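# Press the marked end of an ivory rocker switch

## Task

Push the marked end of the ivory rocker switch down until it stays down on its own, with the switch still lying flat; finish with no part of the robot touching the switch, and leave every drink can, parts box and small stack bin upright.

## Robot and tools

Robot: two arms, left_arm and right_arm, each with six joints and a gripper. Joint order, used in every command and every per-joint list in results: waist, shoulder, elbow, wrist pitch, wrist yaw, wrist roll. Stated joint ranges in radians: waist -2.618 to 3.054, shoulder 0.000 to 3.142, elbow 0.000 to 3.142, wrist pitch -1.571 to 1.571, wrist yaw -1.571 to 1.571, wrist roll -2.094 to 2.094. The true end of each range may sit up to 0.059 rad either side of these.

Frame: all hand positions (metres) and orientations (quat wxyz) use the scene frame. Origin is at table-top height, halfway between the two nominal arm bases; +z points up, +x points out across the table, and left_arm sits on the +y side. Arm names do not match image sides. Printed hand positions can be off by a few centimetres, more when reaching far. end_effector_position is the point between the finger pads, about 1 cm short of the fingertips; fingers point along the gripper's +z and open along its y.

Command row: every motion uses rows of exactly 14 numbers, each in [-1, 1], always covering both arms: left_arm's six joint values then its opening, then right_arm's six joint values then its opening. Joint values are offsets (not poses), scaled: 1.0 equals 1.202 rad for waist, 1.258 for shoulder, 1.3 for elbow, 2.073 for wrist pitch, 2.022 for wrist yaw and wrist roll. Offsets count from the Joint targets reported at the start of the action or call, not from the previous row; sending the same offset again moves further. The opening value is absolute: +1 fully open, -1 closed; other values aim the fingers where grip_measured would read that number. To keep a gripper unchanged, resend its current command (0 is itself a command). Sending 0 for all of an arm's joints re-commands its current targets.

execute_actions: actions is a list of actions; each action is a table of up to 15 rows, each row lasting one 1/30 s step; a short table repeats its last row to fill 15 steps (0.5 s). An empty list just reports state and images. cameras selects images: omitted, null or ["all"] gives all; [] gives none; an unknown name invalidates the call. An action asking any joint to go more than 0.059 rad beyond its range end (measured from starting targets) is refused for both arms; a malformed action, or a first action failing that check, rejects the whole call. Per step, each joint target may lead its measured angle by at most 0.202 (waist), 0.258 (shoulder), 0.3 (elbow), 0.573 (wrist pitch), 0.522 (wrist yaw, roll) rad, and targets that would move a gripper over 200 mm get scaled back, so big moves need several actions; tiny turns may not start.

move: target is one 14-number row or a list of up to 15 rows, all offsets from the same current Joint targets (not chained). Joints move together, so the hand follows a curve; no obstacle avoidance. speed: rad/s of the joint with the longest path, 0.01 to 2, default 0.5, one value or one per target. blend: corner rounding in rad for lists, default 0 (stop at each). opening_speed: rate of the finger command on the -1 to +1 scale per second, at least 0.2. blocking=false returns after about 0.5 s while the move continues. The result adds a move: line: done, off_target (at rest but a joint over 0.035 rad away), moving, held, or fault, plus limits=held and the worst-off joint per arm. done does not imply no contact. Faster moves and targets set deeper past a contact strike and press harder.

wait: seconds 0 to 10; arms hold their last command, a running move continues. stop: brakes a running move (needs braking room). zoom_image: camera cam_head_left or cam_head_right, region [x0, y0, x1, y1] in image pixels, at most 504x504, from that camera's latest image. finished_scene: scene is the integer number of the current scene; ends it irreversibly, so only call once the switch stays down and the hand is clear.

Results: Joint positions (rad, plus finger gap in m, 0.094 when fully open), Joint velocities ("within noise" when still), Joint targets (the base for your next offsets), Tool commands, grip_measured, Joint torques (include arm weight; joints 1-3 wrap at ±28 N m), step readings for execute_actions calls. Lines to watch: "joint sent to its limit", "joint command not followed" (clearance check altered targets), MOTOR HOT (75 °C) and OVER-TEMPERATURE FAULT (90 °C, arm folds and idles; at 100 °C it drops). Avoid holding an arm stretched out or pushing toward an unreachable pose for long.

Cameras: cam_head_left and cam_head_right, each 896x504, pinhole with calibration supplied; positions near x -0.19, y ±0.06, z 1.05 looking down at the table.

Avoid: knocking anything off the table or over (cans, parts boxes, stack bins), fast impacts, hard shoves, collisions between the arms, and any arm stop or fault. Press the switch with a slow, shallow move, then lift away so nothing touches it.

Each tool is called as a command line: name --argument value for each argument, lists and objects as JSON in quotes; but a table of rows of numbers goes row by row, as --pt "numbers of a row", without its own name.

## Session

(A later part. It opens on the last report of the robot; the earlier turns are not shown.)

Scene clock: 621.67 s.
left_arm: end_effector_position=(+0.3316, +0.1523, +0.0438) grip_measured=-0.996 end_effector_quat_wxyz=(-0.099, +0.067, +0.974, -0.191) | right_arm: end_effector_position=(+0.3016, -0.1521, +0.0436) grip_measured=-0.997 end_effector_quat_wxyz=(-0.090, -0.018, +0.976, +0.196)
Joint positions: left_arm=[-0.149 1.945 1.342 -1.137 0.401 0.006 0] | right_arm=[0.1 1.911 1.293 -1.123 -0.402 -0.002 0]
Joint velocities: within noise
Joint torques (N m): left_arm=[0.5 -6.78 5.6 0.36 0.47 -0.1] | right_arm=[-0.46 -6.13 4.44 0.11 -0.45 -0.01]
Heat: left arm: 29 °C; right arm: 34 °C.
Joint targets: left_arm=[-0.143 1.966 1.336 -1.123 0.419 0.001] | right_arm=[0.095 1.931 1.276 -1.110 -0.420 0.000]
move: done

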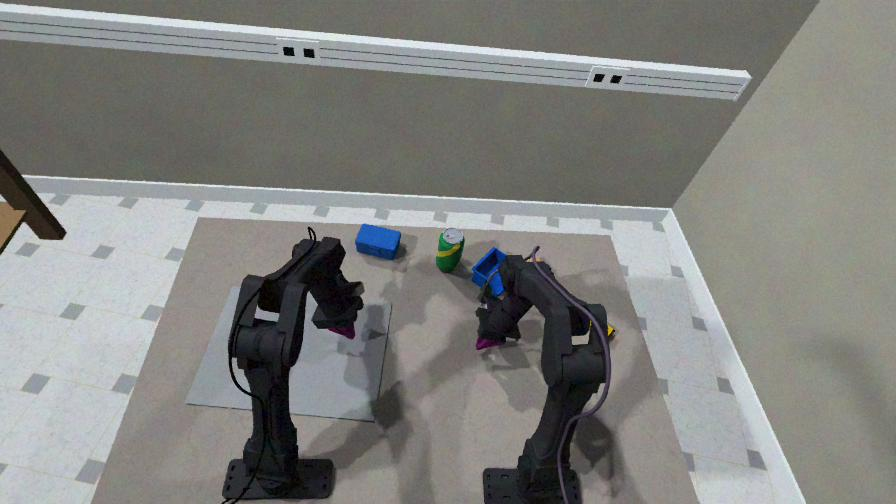

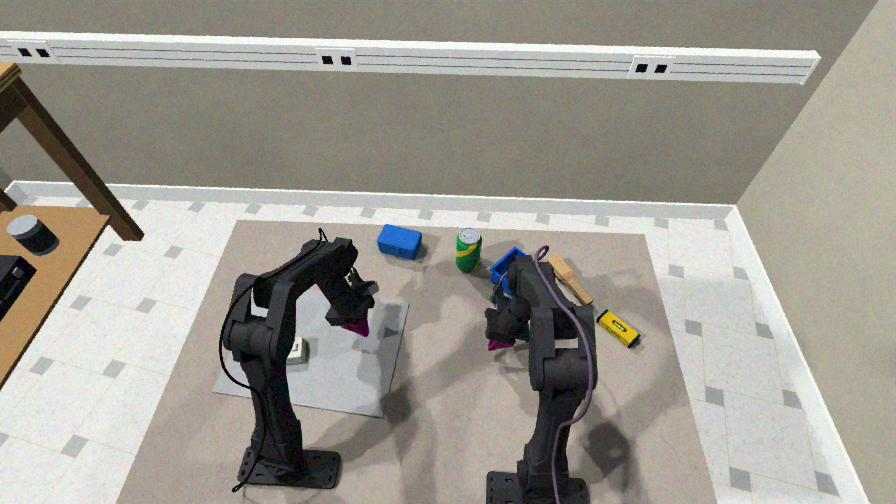

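zoom_image --camera "cam_head_left" --region '[313, 308, 393, 368]'

zoom_image --camera "cam_head_right" --region '[327, 306, 407, 366]'

zoom_image --camera "cam_head_left" --region '[438, 320, 518, 380]'

zoom_image --camera "cam_head_right" --region '[449, 321, 529, 381]'

Scaled by 6.300 from the camera's 896x504 image, which has a finer 1280x720 frame.

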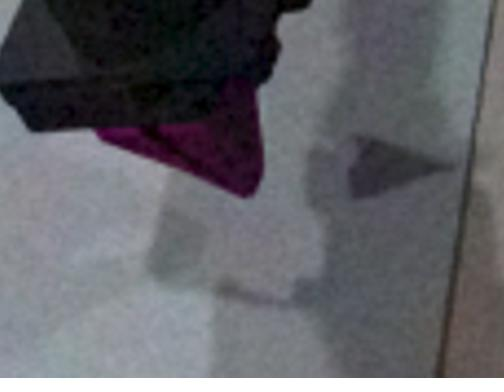

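Scaled by 6.300 from the camera's 896x504 image, which has a finer 1280x720 frame.

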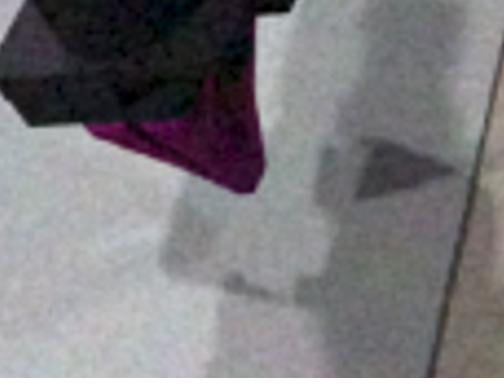

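Scaled by 6.300 from the camera's 896x504 image, which has a finer 1280x720 frame.

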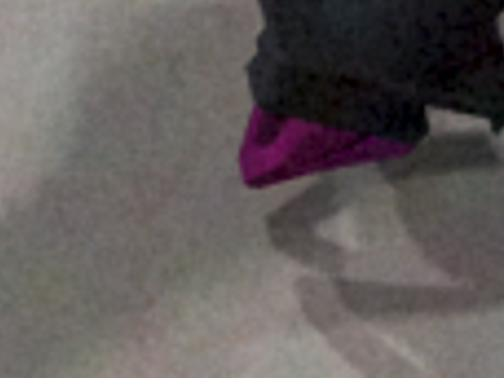

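Scaled by 6.300 from the camera's 896x504 image, which has a finer 1280x720 frame.

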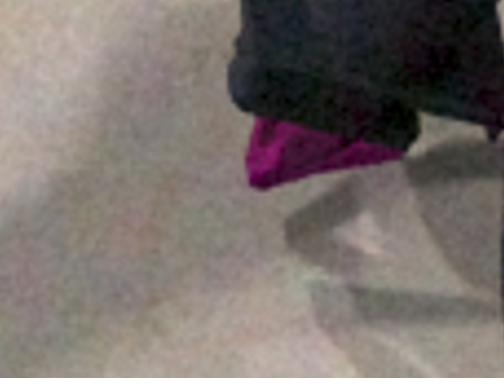

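finished_scene --scene 1

The scene is finished: the task was done.


## Next scene

The same job, from a new start.

execute_actions --actions '[]'

zoom_image --camera "cam_head_left" --region '[180, 200, 230, 240]'

zoom_image --camera "cam_head_right" --region '[215, 200, 265, 240]'

Scene clock: 0.00 s.
left_arm: end_effector_position=(+0.4364, +0.2538, +0.1116) grip_measured=+1.000 end_effector_quat_wxyz=(+0.579, +0.028, +0.810, -0.084) | right_arm: end_effector_position=(+0.3944, -0.2769, +0.0830) grip_measured=+1.000 end_effector_quat_wxyz=(+0.563, +0.034, +0.826, +0.021)
Joint positions: left_arm=[0.065 1.514 0.411 0.774 0.215 -0.036 0.094] | right_arm=[-0.117 1.567 0.353 0.835 -0.132 0.026 0.094]
Joint velocities: within noise
Joint torques (N m): no reading
Heat: left arm: 25 °C; right arm: 29 °C.
Joint targets: left_arm=[0.065 1.504 0.421 0.785 0.216 -0.036] | right_arm=[-0.117 1.561 0.359 0.836 -0.133 0.026]
Tool commands: left_gripper/opening=+1.0 right_gripper/opening=+1.0

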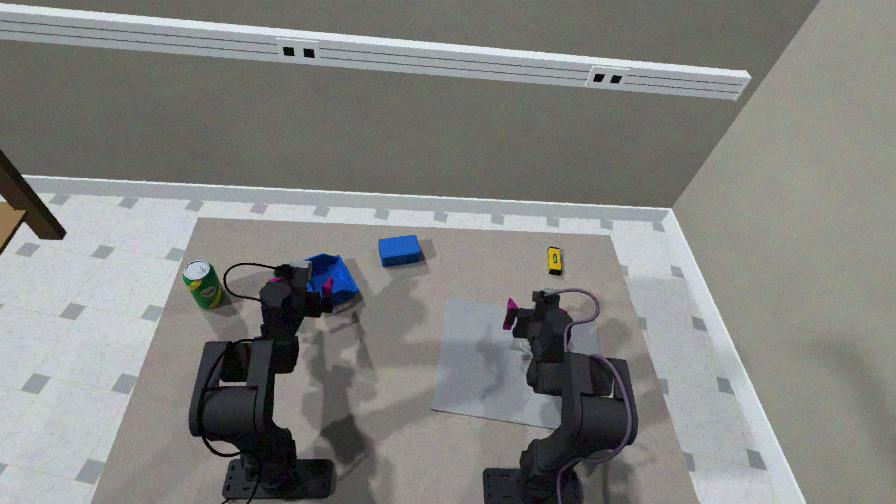

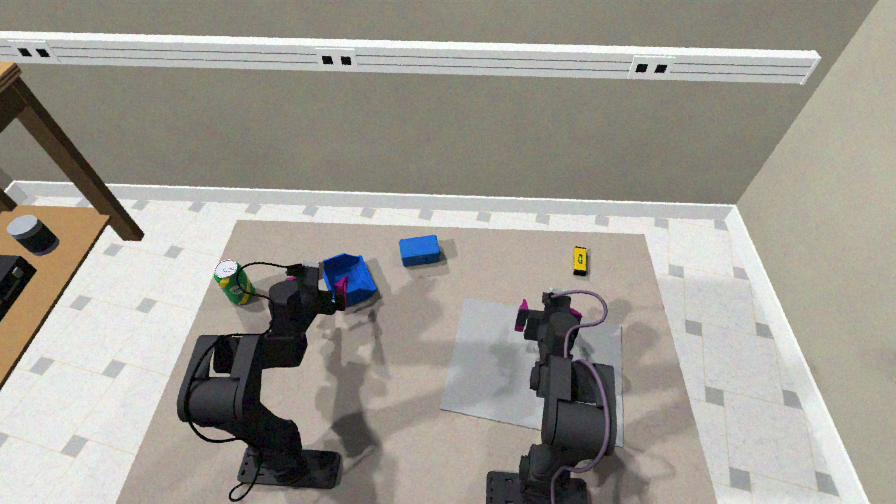

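Scaled by 10.080 from the camera's 896x504 image, which has a finer 1280x720 frame.

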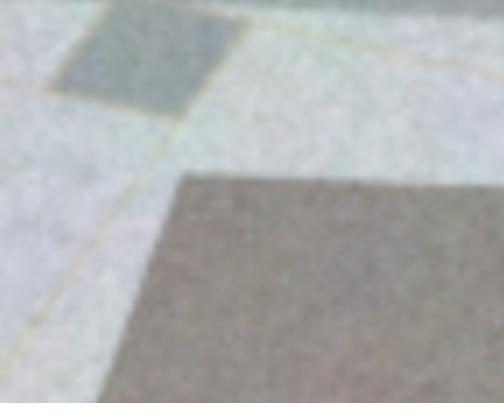

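Scaled by 10.080 from the camera's 896x504 image, which has a finer 1280x720 frame.

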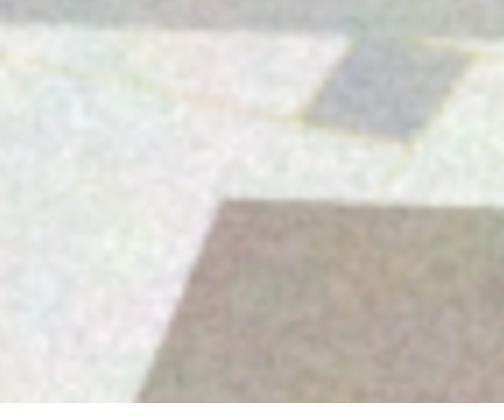

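move --target '[0, 0, 0, 0, 0, 0, 1, -0.6514, -0.287, 0.4931, -0.6927, 0.0658, -0.0129, -1]' --speed 1.5

zoom_image --camera "cam_head_left" --region '[440, 300, 600, 420]'

zoom_image --camera "cam_head_right" --region '[450, 300, 610, 420]'

Scene clock: 10.83 s.
left_arm: end_effector_position=(+0.4364, +0.2538, +0.1116) grip_measured=+1.000 end_effector_quat_wxyz=(+0.579, +0.028, +0.810, -0.084) | right_arm: end_effector_position=(+0.2155, -0.5192, +0.1798) grip_measured=-0.997 end_effector_quat_wxyz=(+0.324, +0.417, +0.835, -0.155)
Joint positions: left_arm=[0.065 1.514 0.411 0.774 0.215 -0.036 0.094] | right_arm=[-0.896 1.214 0.967 -0.588 -0.012 0.005 0]
Joint velocities: within noise
Joint torques (N m): left_arm=[-0.08 -5.35 7.25 2.22 0.08 -0.04] | right_arm=[-0.34 -4.1 10.51 1.54 0.12 -0.08]
Heat: left arm: 27 °C; right arm: 30 °C.
Joint targets: left_arm=[0.065 1.504 0.421 0.785 0.216 -0.036] | right_arm=[-0.900 1.200 1.000 -0.600 0.000 0.000]
move: done

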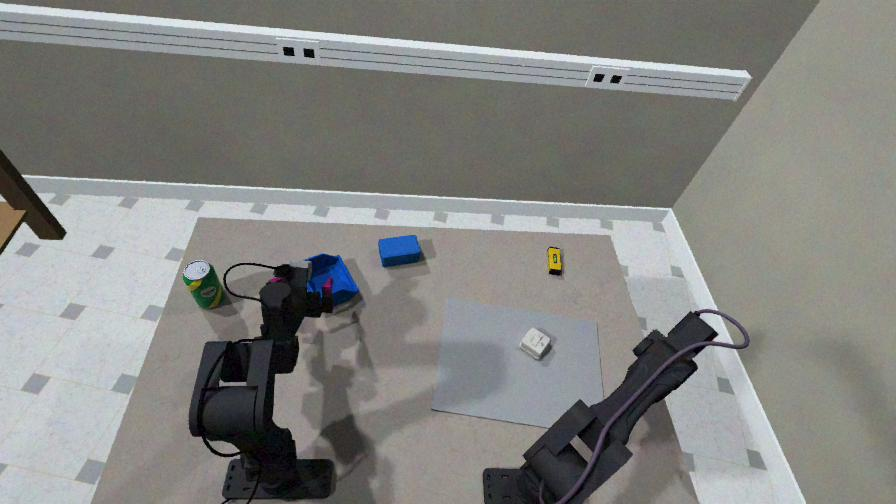

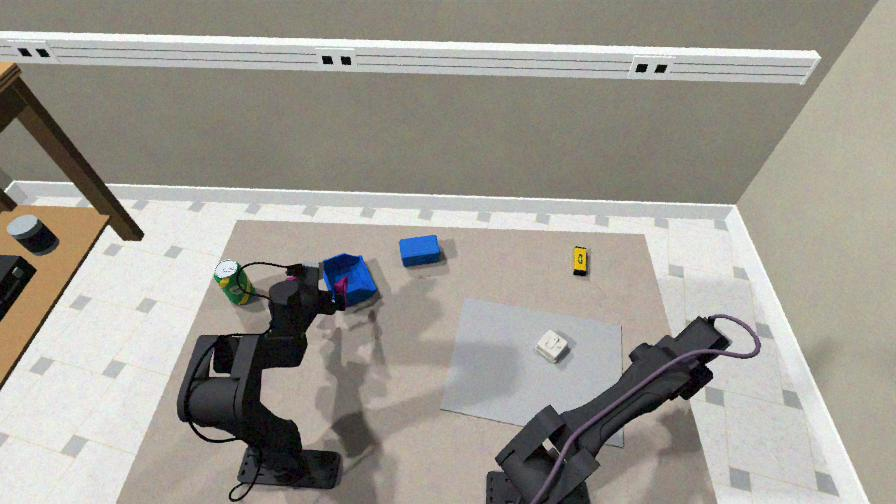

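Scaled by 3.150 from the camera's 896x504 image, which has a finer 1280x720 frame.

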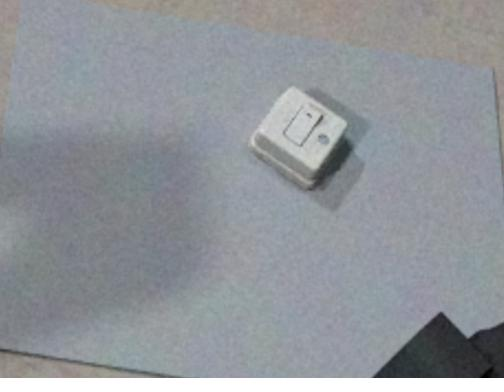

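Scaled by 3.150 from the camera's 896x504 image, which has a finer 1280x720 frame.

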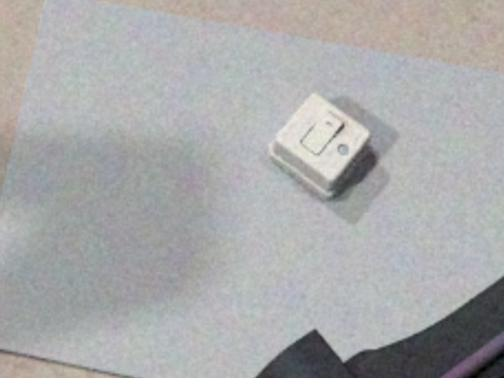

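zoom_image --camera "cam_head_left" --region '[500, 310, 580, 370]'

zoom_image --camera "cam_head_right" --region '[515, 315, 595, 375]'

Scaled by 6.300 from the camera's 896x504 image, which has a finer 1280x720 frame.

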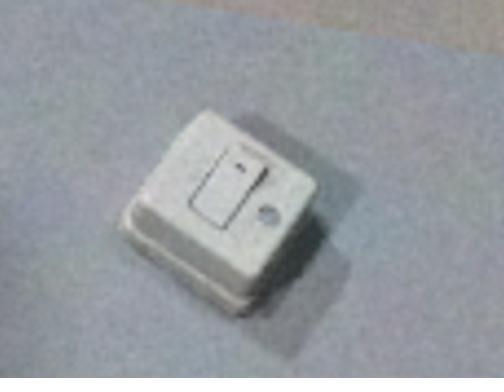

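Scaled by 6.300 from the camera's 896x504 image, which has a finer 1280x720 frame.

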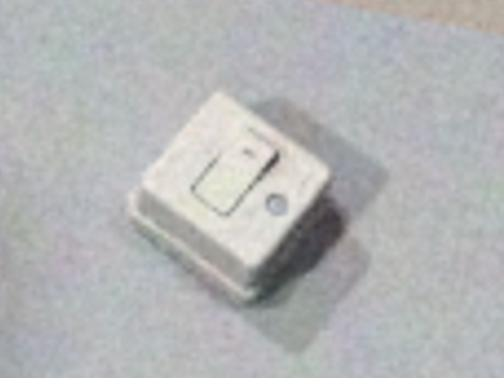

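move --pt "0 0 0 0 0 0 1 0.42904 0.64285 0.4 -0.32788 -0.20772 0 -1" --pt "0 0 0 0 0 0 1 0.42904 0.6965 0.29038 -0.2259 -0.20772 0 -1" --pt "0 0 0 0 0 0 1 0.42904 0.70127 0.29038 -0.2259 -0.20772 0 -1" --pt "0 0 0 0 0 0 1 0.42904 0.57925 0.4 -0.32788 -0.20772 0 -1" --speed '[1.2, 0.18, 0.01, 0.7]'

zoom_image --camera "cam_head_left" --region '[500, 310, 580, 370]'

zoom_image --camera "cam_head_right" --region '[515, 315, 595, 375]'

Scene clock: 26.73 s.
left_arm: end_effector_position=(+0.4364, +0.2538, +0.1116) grip_measured=+1.000 end_effector_quat_wxyz=(+0.579, +0.028, +0.810, -0.084) | right_arm: end_effector_position=(+0.3353, -0.3099, +0.0805) grip_measured=-0.997 end_effector_quat_wxyz=(-0.029, +0.221, +0.949, +0.221)
Joint positions: left_arm=[0.065 1.514 0.411 0.774 0.215 -0.036 0.094] | right_arm=[-0.39 1.95 1.496 -1.269 -0.425 0.005 0]
Joint velocities: within noise
Joint torques (N m): left_arm=[-0.03 -5.35 7.27 2.25 0.06 -0.04] | right_arm=[0.46 -9.62 8.12 -0.1 -0.21 -0.08]
Heat: left arm: 29 °C; right arm: 32 °C.
Joint targets: left_arm=[0.065 1.504 0.421 0.785 0.216 -0.036] | right_arm=[-0.384 1.928 1.520 -1.280 -0.420 0.000]
move: done

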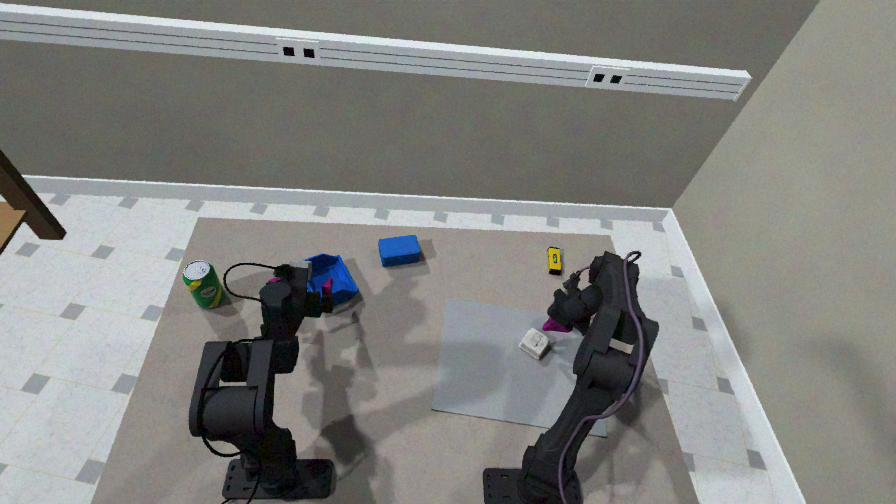

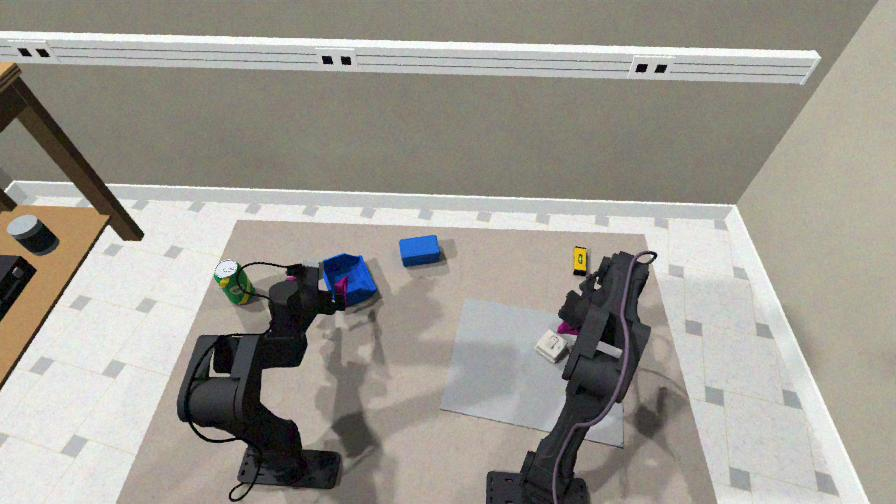

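Scaled by 6.300 from the camera's 896x504 image, which has a finer 1280x720 frame.

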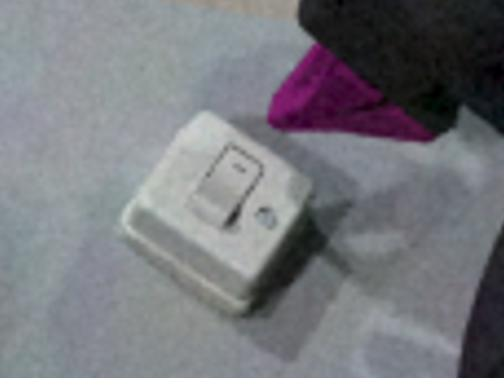

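Scaled by 6.300 from the camera's 896x504 image, which has a finer 1280x720 frame.

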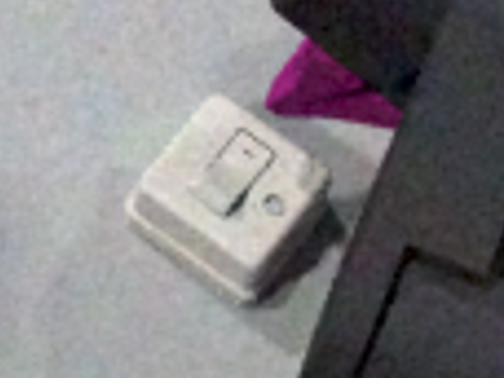

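finished_scene --scene 2

The scene is finished: the task was done.


## Next scene

The same job, from a new start.

execute_actions --actions '[]'

zoom_image --camera "cam_head_left" --region '[196, 210, 616, 450]'

zoom_image --camera "cam_head_right" --region '[226, 210, 646, 450]'

Scene clock: 0.00 s.
left_arm: end_effector_position=(+0.4252, +0.2846, +0.1121) grip_measured=+1.000 end_effector_quat_wxyz=(+0.604, -0.041, +0.796, +0.012) | right_arm: end_effector_position=(+0.4148, -0.2792, +0.1161) grip_measured=+1.000 end_effector_quat_wxyz=(+0.622, +0.064, +0.779, -0.053)
Joint positions: left_arm=[0.015 1.501 0.327 0.9 -0.072 -0.052 0.094] | right_arm=[-0.001 1.617 0.385 1.006 0.133 0.026 0.094]
Joint velocities: within noise
Joint torques (N m): no reading
Heat: left arm: 24 °C; right arm: 28 °C.
Joint targets: left_arm=[0.015 1.492 0.336 0.910 -0.072 -0.052] | right_arm=[-0.001 1.609 0.392 1.009 0.134 0.026]
Tool commands: left_gripper/opening=+1.0 right_gripper/opening=+1.0

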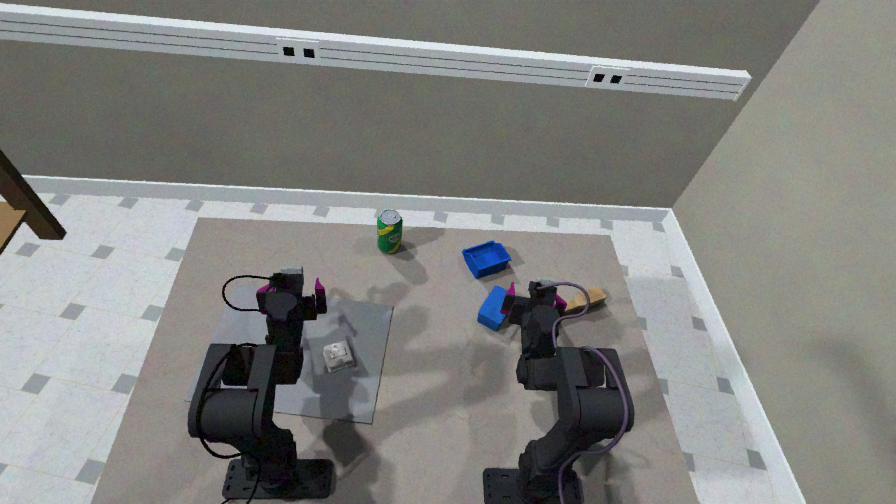

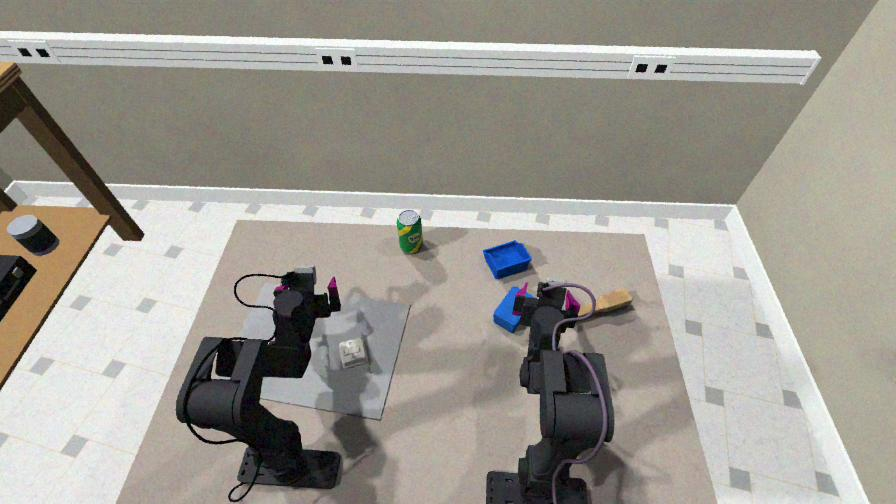

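Scaled by 1.200 from the camera's 896x504 image, which has a finer 1280x720 frame.

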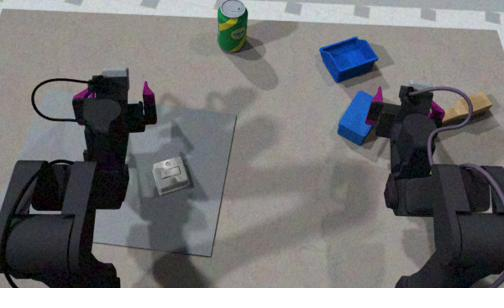

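Scaled by 1.200 from the camera's 896x504 image, which has a finer 1280x720 frame.

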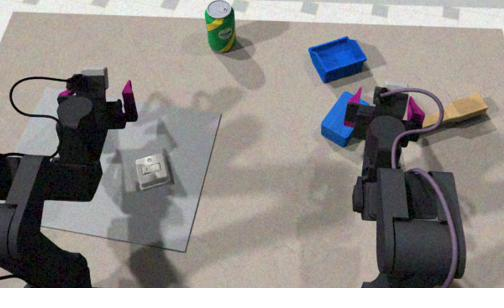

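zoom_image --camera "cam_head_left" --region '[300, 325, 380, 385]'

zoom_image --camera "cam_head_right" --region '[312, 323, 392, 383]'

Scaled by 6.300 from the camera's 896x504 image, which has a finer 1280x720 frame.

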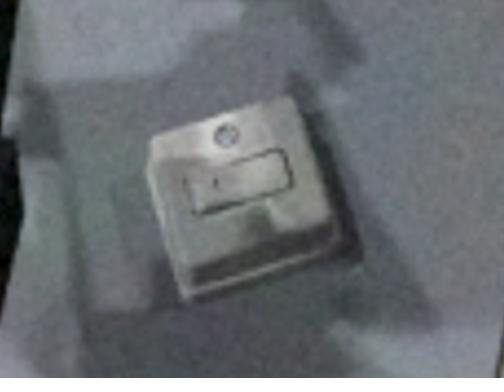

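Scaled by 6.300 from the camera's 896x504 image, which has a finer 1280x720 frame.

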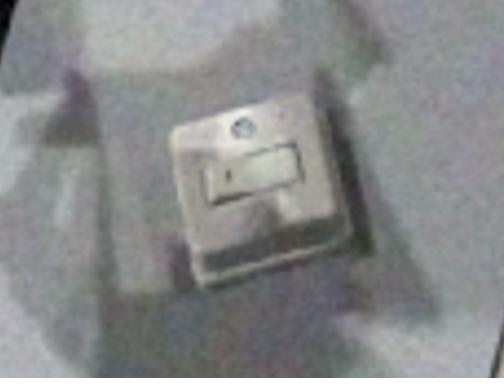

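move --pt "-0.02388 -0.23211 0.51077 -0.72841 0.13947 0.02572 -1 0 0 0 0 0 0 1" --pt "-0.02388 0.19753 0.62362 -0.99672 0.24332 0.02572 -1 0 0 0 0 0 0 1" --pt "-0.02388 0.25859 0.53469 -0.90396 0.24332 0.02572 -1 0 0 0 0 0 0 1" --pt "-0.02388 0.26335 0.53469 -0.90396 0.24332 0.02572 -1 0 0 0 0 0 0 1" --pt "-0.02388 0.13394 0.62362 -0.99672 0.24332 0.02572 -1 0 0 0 0 0 0 1" --speed '[1.5, 1.2, 0.18, 0.01, 0.7]' --blend '[0.15, 0, 0, 0, 0]'

zoom_image --camera "cam_head_left" --region '[300, 325, 380, 385]'

zoom_image --camera "cam_head_right" --region '[312, 323, 392, 383]'

Scene clock: 18.90 s.
left_arm: end_effector_position=(+0.2924, +0.1935, +0.0729) grip_measured=-0.995 end_effector_quat_wxyz=(-0.067, -0.008, +0.976, -0.207) | right_arm: end_effector_position=(+0.4148, -0.2792, +0.1161) grip_measured=+1.000 end_effector_quat_wxyz=(+0.622, +0.064, +0.779, -0.053)
Joint positions: left_arm=[-0.008 1.682 1.131 -1.148 0.421 -0.014 0] | right_arm=[-0.001 1.617 0.385 1.006 0.133 0.026 0.094]
Joint velocities: within noise
Joint torques (N m): left_arm=[-0.49 -7.88 7.72 0.21 0.25 0.12] | right_arm=[0.01 -5.26 5.93 2.11 0.02 -0.02]
Heat: left arm: 26 °C; right arm: 30 °C.
Joint targets: left_arm=[-0.014 1.661 1.146 -1.156 0.420 -0.001] | right_arm=[-0.001 1.609 0.392 1.009 0.134 0.026]
move: done

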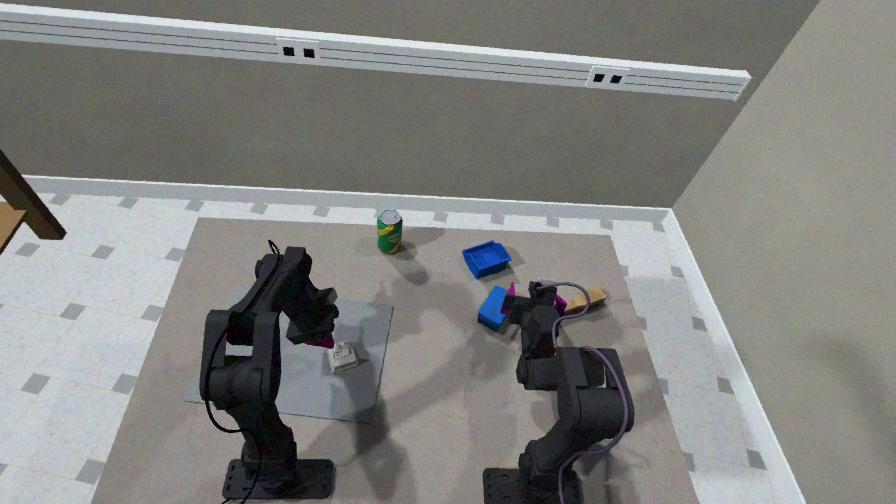

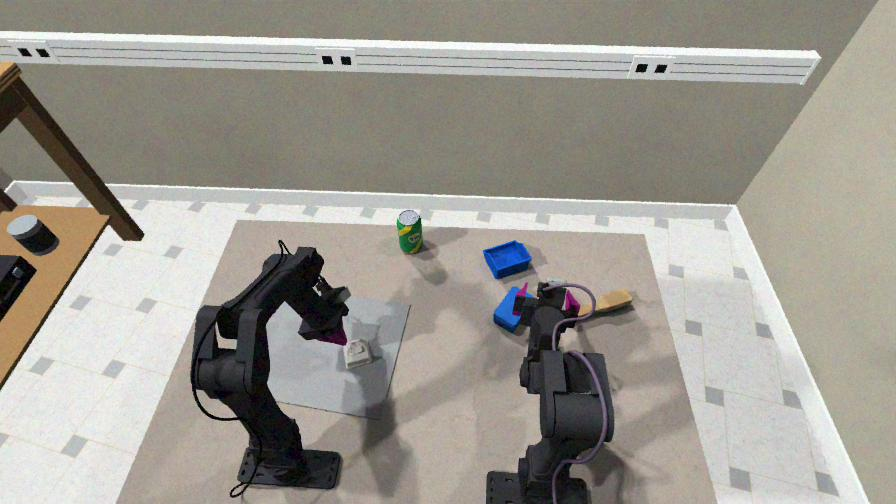

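Scaled by 6.300 from the camera's 896x504 image, which has a finer 1280x720 frame.

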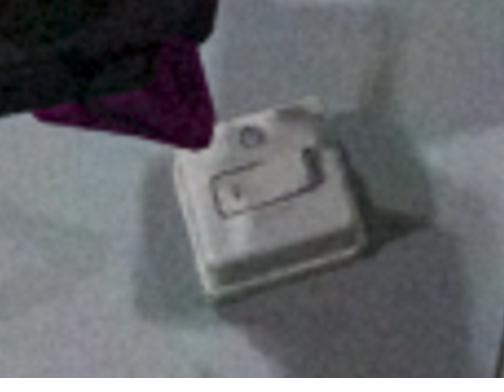

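Scaled by 6.300 from the camera's 896x504 image, which has a finer 1280x720 frame.

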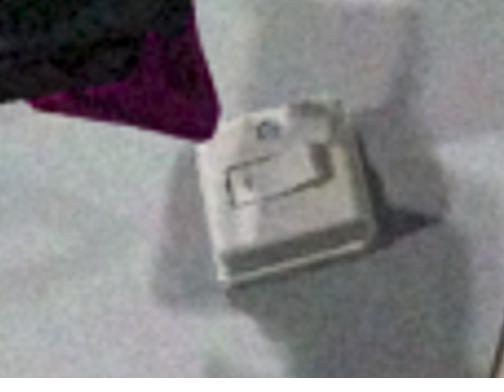

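finished_scene --scene 3

The scene is finished: the task was done.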